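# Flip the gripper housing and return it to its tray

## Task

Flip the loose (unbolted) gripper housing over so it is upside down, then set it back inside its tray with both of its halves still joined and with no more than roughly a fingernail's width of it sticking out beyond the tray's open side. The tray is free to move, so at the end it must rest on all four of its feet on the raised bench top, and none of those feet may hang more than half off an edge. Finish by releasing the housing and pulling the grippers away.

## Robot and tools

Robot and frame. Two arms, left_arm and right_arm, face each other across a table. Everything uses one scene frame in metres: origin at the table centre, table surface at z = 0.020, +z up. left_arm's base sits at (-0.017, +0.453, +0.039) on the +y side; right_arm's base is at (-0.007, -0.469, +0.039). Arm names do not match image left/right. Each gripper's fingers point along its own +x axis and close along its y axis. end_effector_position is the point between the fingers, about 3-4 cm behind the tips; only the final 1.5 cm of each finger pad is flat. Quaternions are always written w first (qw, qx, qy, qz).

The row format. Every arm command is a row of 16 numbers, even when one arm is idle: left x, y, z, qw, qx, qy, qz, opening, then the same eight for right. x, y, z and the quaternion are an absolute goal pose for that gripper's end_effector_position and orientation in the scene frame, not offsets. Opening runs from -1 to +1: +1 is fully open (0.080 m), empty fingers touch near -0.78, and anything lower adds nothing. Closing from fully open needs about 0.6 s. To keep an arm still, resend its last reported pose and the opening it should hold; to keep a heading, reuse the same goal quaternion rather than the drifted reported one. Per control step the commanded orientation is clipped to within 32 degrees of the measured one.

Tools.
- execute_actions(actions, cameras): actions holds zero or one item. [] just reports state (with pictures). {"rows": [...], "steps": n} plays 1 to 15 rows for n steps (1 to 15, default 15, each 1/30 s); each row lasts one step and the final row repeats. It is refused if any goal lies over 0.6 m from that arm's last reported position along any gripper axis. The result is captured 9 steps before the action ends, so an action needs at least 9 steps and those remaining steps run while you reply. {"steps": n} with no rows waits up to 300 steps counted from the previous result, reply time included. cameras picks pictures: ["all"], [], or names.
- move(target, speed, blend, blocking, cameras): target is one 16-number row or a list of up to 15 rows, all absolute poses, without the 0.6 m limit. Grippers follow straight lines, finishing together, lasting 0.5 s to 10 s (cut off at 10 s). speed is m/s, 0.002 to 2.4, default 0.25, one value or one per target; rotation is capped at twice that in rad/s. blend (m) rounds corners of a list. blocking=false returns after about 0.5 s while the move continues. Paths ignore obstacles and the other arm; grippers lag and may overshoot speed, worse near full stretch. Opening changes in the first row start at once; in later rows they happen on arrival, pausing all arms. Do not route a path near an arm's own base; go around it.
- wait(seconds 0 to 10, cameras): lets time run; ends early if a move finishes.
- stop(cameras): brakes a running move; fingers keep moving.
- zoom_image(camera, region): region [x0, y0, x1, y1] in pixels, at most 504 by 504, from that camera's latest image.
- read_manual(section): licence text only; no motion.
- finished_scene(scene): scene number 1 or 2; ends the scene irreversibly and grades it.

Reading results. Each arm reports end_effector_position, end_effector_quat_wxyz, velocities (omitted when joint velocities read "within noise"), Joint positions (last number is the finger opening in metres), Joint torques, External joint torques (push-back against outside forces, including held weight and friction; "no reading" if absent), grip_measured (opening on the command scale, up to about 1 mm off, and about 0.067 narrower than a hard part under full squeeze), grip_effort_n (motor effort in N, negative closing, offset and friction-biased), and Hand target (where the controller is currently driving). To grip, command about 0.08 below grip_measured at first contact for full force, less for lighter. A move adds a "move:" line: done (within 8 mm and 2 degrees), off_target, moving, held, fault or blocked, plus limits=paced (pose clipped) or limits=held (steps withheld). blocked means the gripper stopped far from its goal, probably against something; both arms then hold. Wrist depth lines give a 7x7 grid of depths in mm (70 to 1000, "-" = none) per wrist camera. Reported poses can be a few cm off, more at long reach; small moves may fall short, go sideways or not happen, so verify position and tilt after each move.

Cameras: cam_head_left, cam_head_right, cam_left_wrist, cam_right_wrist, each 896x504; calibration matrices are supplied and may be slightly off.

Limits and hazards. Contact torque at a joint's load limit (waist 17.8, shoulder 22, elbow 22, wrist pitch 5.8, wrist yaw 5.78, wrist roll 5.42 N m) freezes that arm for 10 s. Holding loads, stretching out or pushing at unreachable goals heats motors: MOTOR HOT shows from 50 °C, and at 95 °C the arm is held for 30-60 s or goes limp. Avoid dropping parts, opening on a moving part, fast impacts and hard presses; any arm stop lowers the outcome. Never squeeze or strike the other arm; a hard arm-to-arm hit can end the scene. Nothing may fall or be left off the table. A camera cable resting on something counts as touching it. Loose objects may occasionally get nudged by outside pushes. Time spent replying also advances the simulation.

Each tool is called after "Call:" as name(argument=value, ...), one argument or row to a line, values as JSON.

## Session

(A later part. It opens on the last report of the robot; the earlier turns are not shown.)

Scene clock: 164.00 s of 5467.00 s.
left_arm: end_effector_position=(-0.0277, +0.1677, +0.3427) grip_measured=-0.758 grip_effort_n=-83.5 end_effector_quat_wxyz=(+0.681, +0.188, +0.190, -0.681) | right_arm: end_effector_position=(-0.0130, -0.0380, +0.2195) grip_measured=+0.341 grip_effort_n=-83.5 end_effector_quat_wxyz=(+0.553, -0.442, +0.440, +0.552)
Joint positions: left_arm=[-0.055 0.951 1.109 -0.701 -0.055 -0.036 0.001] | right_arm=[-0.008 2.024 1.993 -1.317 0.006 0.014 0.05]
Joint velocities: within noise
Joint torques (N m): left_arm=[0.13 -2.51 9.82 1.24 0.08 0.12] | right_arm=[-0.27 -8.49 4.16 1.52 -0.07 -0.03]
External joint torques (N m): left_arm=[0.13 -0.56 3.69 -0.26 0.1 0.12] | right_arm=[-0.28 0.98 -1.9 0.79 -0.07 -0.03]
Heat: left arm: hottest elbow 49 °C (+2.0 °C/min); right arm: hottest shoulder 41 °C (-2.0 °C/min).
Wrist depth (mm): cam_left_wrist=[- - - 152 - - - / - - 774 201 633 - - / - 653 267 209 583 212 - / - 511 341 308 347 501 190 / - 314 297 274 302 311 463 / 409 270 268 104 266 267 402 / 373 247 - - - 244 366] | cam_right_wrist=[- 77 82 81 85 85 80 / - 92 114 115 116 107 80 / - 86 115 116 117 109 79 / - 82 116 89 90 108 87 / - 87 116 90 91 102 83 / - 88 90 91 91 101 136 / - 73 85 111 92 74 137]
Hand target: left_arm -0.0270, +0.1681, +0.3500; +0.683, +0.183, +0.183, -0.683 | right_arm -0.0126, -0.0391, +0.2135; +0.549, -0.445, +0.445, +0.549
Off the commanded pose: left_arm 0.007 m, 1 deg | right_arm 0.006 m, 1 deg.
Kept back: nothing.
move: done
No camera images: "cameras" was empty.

Call:
move(
  target=[-0.0270, 0.168, 0.35, 0.683,0.183,0.183,-0.683, -0.8, -0.0130, -0.0382, 0.2185, 0.5495,-0.445,0.445,0.5495, 0.50],
  speed=0.04,
  cameras=[],
)

Call:
move(
  target=[
    [-0.0270, 0.168, 0.35, 0.683,0.183,0.183,-0.683, -0.8, -0.0130, -0.042, 0.29, 0.5495,-0.445,0.445,0.5495, 0.50],
    [-0.0270, 0.168, 0.35, 0.683,0.183,0.183,-0.683, -0.8, -0.0125, -0.11, 0.32, 0.586,-0.395,0.395,0.586, 0.5],
  ],
  speed=0.12,
  cameras=["cam_right_wrist","cam_left_wrist"],
)

Call:
zoom_image(
  camera="cam_left_wrist",
  region=[330, 150, 550, 350],
)

Scene clock: 165.17 s of 5467.00 s.
left_arm: end_effector_position=(-0.0277, +0.1677, +0.3427) grip_measured=-0.758 grip_effort_n=-83.5 end_effector_quat_wxyz=(+0.681, +0.188, +0.190, -0.681) | right_arm: end_effector_position=(-0.0130, -0.0404, +0.2208) grip_measured=+0.497 grip_effort_n=15.1 end_effector_quat_wxyz=(+0.551, -0.445, +0.443, +0.550)
Joint positions: left_arm=[-0.055 0.951 1.109 -0.701 -0.055 -0.036 0.001] | right_arm=[-0.008 2.024 2 -1.333 0.006 0.014 0.057]
Joint velocities: within noise
Joint torques (N m): left_arm=[0.1 -2.55 9.79 1.23 0.05 0.19] | right_arm=[-0.16 -7.6 6.62 0.99 -0.06 -0.01]
External joint torques (N m): left_arm=[0.1 -0.68 3.68 -0.28 0.07 0.19] | right_arm=[-0.15 1.66 0.68 0.28 -0.07 -0.01]
Heat: left arm: hottest elbow 49 °C (+2.0 °C/min); right arm: hottest shoulder 41 °C (-2.0 °C/min).
Wrist depth (mm): cam_left_wrist=[- - - 152 - - - / - - 762 201 622 - - / - 658 274 211 582 - - / - 513 341 310 347 497 195 / - 313 296 271 303 310 451 / 413 269 269 104 266 267 401 / 369 246 - - - 244 365] | cam_right_wrist=[- 80 93 86 85 90 80 / - 86 113 114 115 109 76 / - 86 114 115 115 109 79 / - 81 115 89 90 108 87 / - 87 116 90 91 102 83 / - 88 90 91 91 96 135 / - - 90 111 92 75 137]
Hand target: left_arm -0.0270, +0.1681, +0.3500; +0.683, +0.183, +0.183, -0.683 | right_arm -0.0129, -0.0382, +0.2185; +0.550, -0.445, +0.445, +0.550
Off the commanded pose: left_arm 0.007 m, 1 deg | right_arm 0.003 m, 0 deg.
Kept back: nothing.
move: done
No camera images: "cameras" was empty.

Scene clock: 167.03 s of 5467.00 s.
left_arm: end_effector_position=(-0.0277, +0.1677, +0.3427) grip_measured=-0.758 grip_effort_n=-83.5 end_effector_quat_wxyz=(+0.681, +0.188, +0.190, -0.681) | right_arm: end_effector_position=(-0.0119, -0.1084, +0.3190) grip_measured=+0.497 grip_effort_n=14.7 end_effector_quat_wxyz=(+0.585, -0.397, +0.396, +0.586)
Joint positions: left_arm=[-0.055 0.951 1.109 -0.701 -0.055 -0.036 0.001] | right_arm=[-0.008 1.708 1.952 -1.435 0.006 0.014 0.057]
Joint velocities: within noise
Joint torques (N m): left_arm=[0.1 -2.5 9.74 1.25 0.04 0.16] | right_arm=[0.18 -7.34 4.68 1.56 0.07 0.06]
External joint torques (N m): left_arm=[0.1 -0.59 3.6 -0.26 0.06 0.16] | right_arm=[0.2 -0.65 -0.99 0.6 0.07 0.06]
Heat: left arm: hottest elbow 49 °C (+1.0 °C/min); right arm: hottest shoulder 42 °C (+0.0 °C/min).
Wrist depth (mm): cam_left_wrist=[- - - - - - - / - - 775 698 694 - - / - 652 626 624 630 - - / - 514 340 314 348 513 - / - 312 296 274 303 310 487 / 412 269 268 104 267 265 402 / 372 248 - - - 244 366] | cam_right_wrist=[246 247 217 216 225 256 399 / 239 242 233 232 234 252 396 / 237 238 228 202 231 246 384 / 233 234 224 212 227 243 246 / 230 232 233 370 373 380 382 / 360 361 106 366 367 376 377 / 356 - 93 364 362 75 369]
Hand target: left_arm -0.0270, +0.1681, +0.3500; +0.683, +0.183, +0.183, -0.683 | right_arm -0.0124, -0.1100, +0.3199; +0.586, -0.395, +0.395, +0.586
Off the commanded pose: left_arm 0.007 m, 1 deg | right_arm 0.002 m, 0 deg.
Kept back: nothing.
move: done
camera_calibration:
cam_left_wrist: T_world_to_cam=[[-0.999071, 0.0406098, -0.0144036, -0.0234336], [0.0400678, 0.75263, -0.657223, 0.133891], [-0.0158491, -0.65719, -0.753559, 0.445911], [0, 0, 0, 1]] pos_world=[-0.0217092, 0.19323, 0.423678]
cam_right_wrist: T_world_to_cam=[[0.999195, 0.000374178, 0.0401233, 0.00314939], [0.00508235, -0.993083, -0.117305, -0.0315909], [0.0398019, 0.117414, -0.992285, 0.40824], [0, 0, 0, 1]] pos_world=[-0.019235, -0.0793069, 0.401258]
Images, in order (width x height): cam_left_wrist 896x504, cam_right_wrist 896x504.

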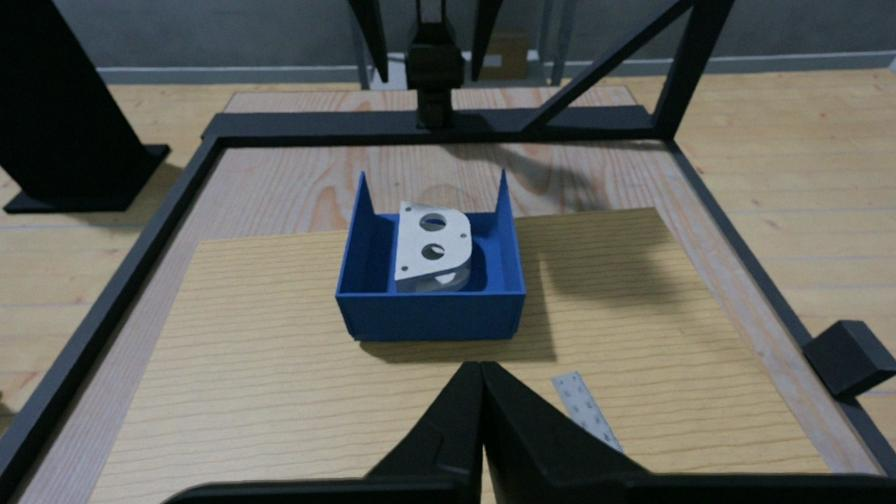

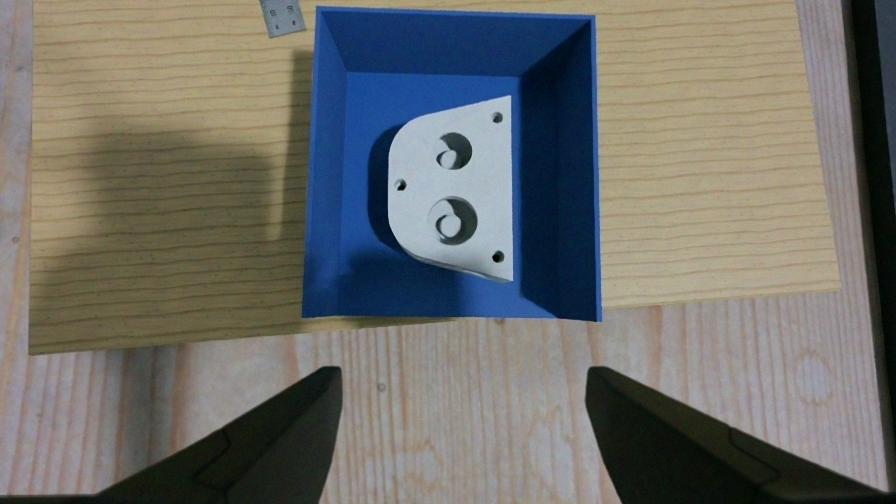

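Scaled by 2.291 from the camera's 896x504 image, which has a finer 1280x720 frame.

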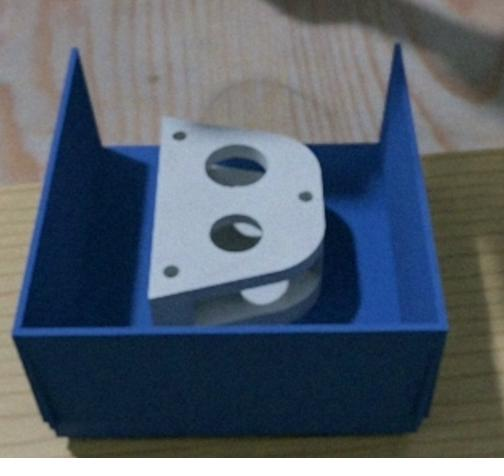

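Call:
zoom_image(
  camera="cam_right_wrist",
  region=[290, 60, 640, 360],
)

Call:
zoom_image(
  camera="cam_head_right",
  region=[400, 180, 520, 290],
)

Scaled by 1.440 from the camera's 896x504 image, which has a finer 1280x720 frame.

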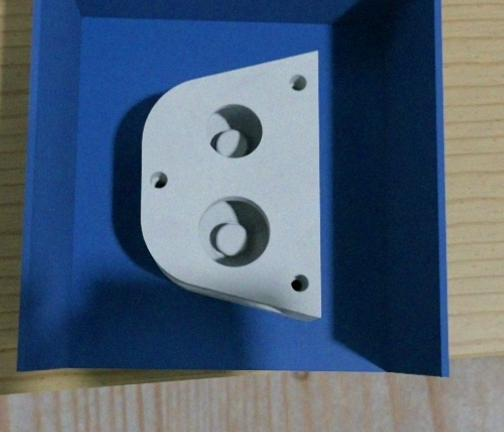

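This scene's latest camera images include none from cam_head_right. They are from: cam_left_wrist, cam_right_wrist. cam_head_right's image comes with the result of a call that names it in "cameras".

Call:
move(
  target=[
    [-0.0270, 0.168, 0.35, 0.683,0.183,0.183,-0.683, -0.8, 0.0, -0.19, 0.27, 0.68, -0.19, 0.19, 0.68, -0.8],
    [-0.0270, 0.168, 0.35, 0.683,0.183,0.183,-0.683, -0.8, 0.015, -0.19, 0.175, 0.707, 0, 0, 0.707, -0.8],
  ],
  speed=0.25,
)

Call:
zoom_image(
  camera="cam_right_wrist",
  region=[150, 200, 650, 480],
)

Scene clock: 171.13 s of 5467.00 s.
left_arm: end_effector_position=(-0.0277, +0.1677, +0.3427) grip_measured=-0.758 grip_effort_n=-83.5 end_effector_quat_wxyz=(+0.681, +0.188, +0.190, -0.681) | right_arm: end_effector_position=(+0.0150, -0.1879, +0.1791) grip_measured=-0.770 grip_effort_n=-83.5 end_effector_quat_wxyz=(+0.705, -0.016, +0.011, +0.709) end_effector_velocity=(+0.001, +0.001, -0.001) end_effector_angular_velocity=(+0.007, -0.023, +0.001)
Joint positions: left_arm=[-0.055 0.951 1.109 -0.701 -0.055 -0.036 0.001] | right_arm=[-0.197 1.087 0.001 1.047 -0.178 -0.015 0]
Joint velocities: left_arm=[within noise] | right_arm=[-0.007 0.042 -0.002 0.051 -0.007 -0.022 0]
Joint torques (N m): left_arm=[0.18 -2.55 9.77 1.23 0.06 0.19] | right_arm=[-0.28 -1.42 4.19 2.5 -0.07 0.19]
External joint torques (N m): left_arm=[0.21 -0.56 3.57 -0.3 0.07 0.18] | right_arm=[-0.28 0.29 -1.03 0.83 -0.06 0.19]
Heat: left arm: hottest elbow 49 °C (+1.0 °C/min); right arm: hottest shoulder 41 °C (+0.0 °C/min).
Wrist depth (mm): cam_left_wrist=[- - - 462 - - - / - - 682 460 697 - - / - 656 631 627 621 - - / - 513 342 317 350 516 - / - 314 296 273 301 309 485 / 410 268 268 104 267 267 402 / 371 246 - - - 244 368] | cam_right_wrist=[- - - - - - - / - - - - - - - / - 475 257 288 - - - / 251 234 207 202 271 281 - / 178 182 185 191 197 204 217 / 181 186 191 98 204 216 358 / 223 297 - 86 280 228 322]
Hand target: left_arm -0.0270, +0.1681, +0.3500; +0.683, +0.183, +0.183, -0.683 | right_arm +0.0151, -0.1893, +0.1756; +0.705, -0.016, +0.016, +0.709
Off the commanded pose: left_arm 0.007 m, 1 deg | right_arm 0.005 m, 2 deg.
joint sent to its limit (right arm) — joint 3 (elbow), lower limit, where the elbow is as bent as it goes.
Kept back: nothing.
move: done
camera_calibration:
cam_left_wrist: T_world_to_cam=[[-0.999071, 0.0406098, -0.0144036, -0.0234336], [0.0400678, 0.75263, -0.657223, 0.133891], [-0.0158491, -0.65719, -0.753559, 0.445911], [0, 0, 0, 1]] pos_world=[-0.0217092, 0.19323, 0.423678]
cam_right_wrist: T_world_to_cam=[[0.999203, -0.0318795, 0.024023, -0.0213178], [0.0135027, -0.296405, -0.954967, 0.153657], [0.0375644, 0.95453, -0.295738, 0.31036], [0, 0, 0, 1]] pos_world=[0.00756753, -0.251383, 0.239035]

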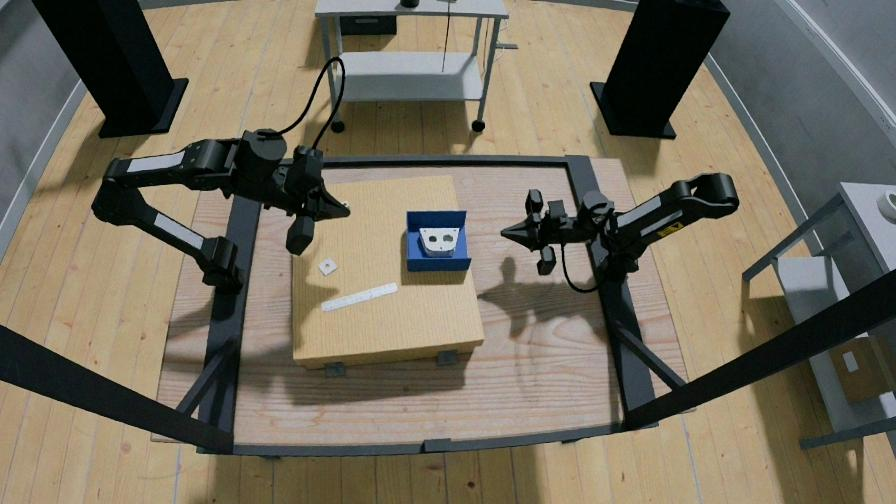

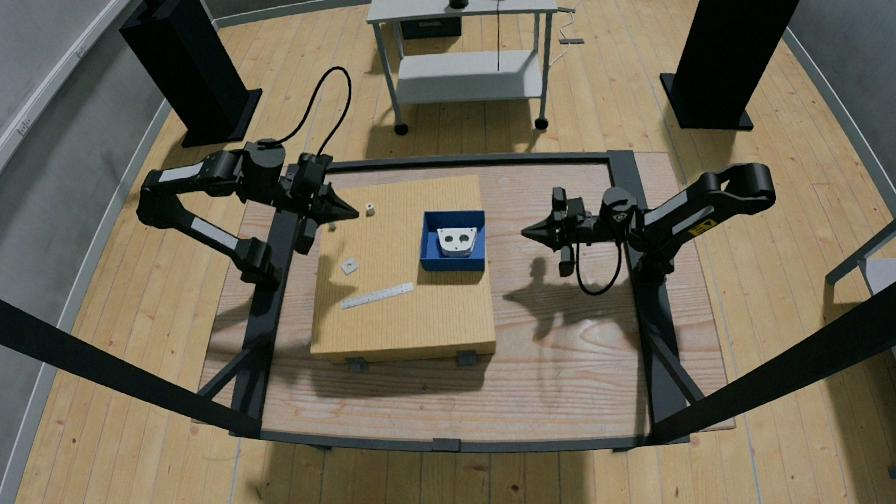

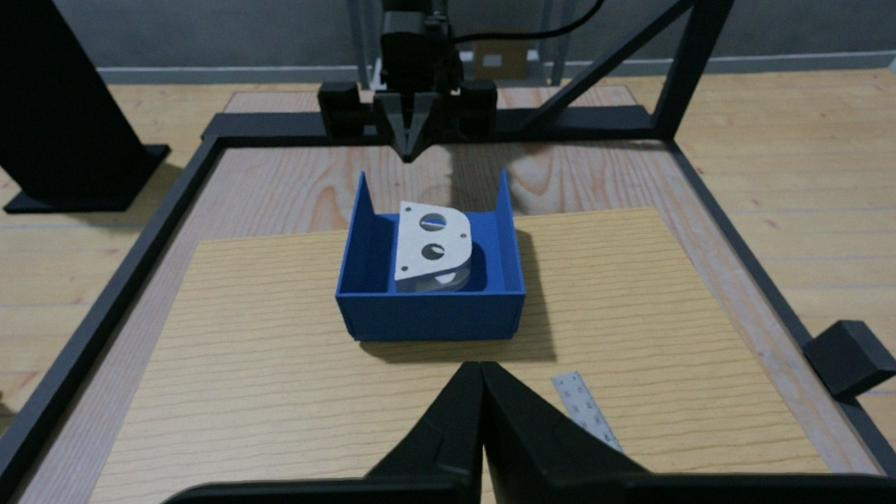

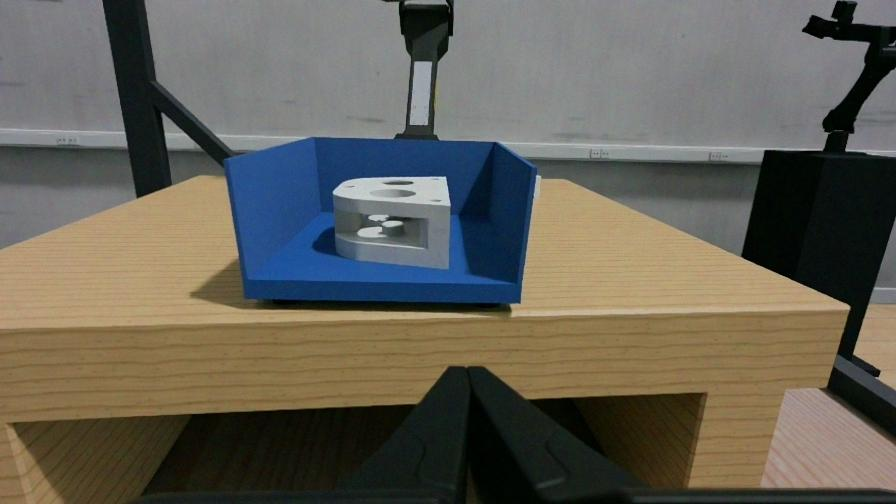

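Scaled by 1.008 from the camera's 896x504 image, which has a finer 1280x720 frame.

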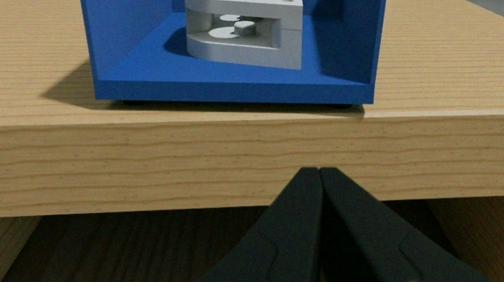

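Call:
zoom_image(
  camera="cam_right_wrist",
  region=[440, 270, 560, 340],
)

Call:
zoom_image(
  camera="cam_right_wrist",
  region=[220, 270, 340, 340],
)

Call:
zoom_image(
  camera="cam_right_wrist",
  region=[310, 160, 470, 280],
)

Scaled by 4.200 from the camera's 896x504 image, which has a finer 1280x720 frame.

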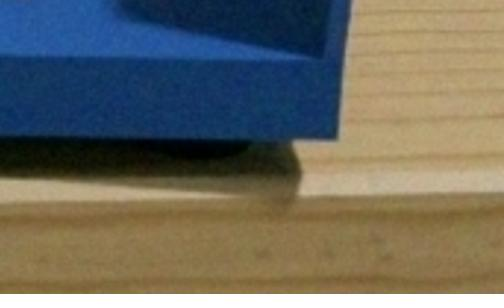

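Scaled by 4.200 from the camera's 896x504 image, which has a finer 1280x720 frame.

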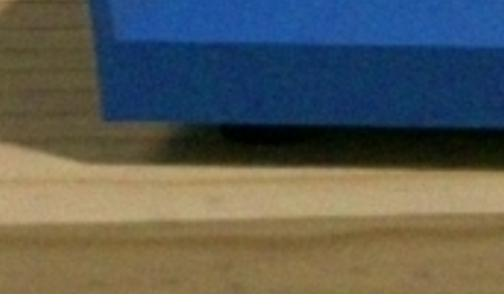

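Scaled by 3.150 from the camera's 896x504 image, which has a finer 1280x720 frame.

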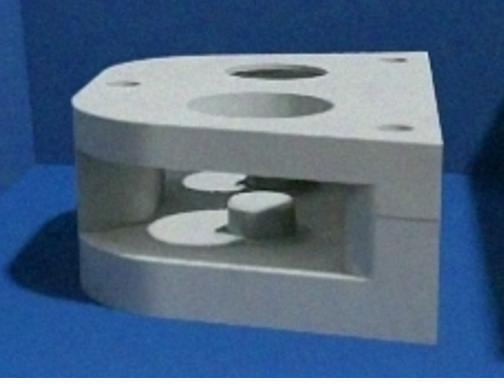

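Call:
finished_scene(
  scene=1,
)

The scene is finished: the task was done.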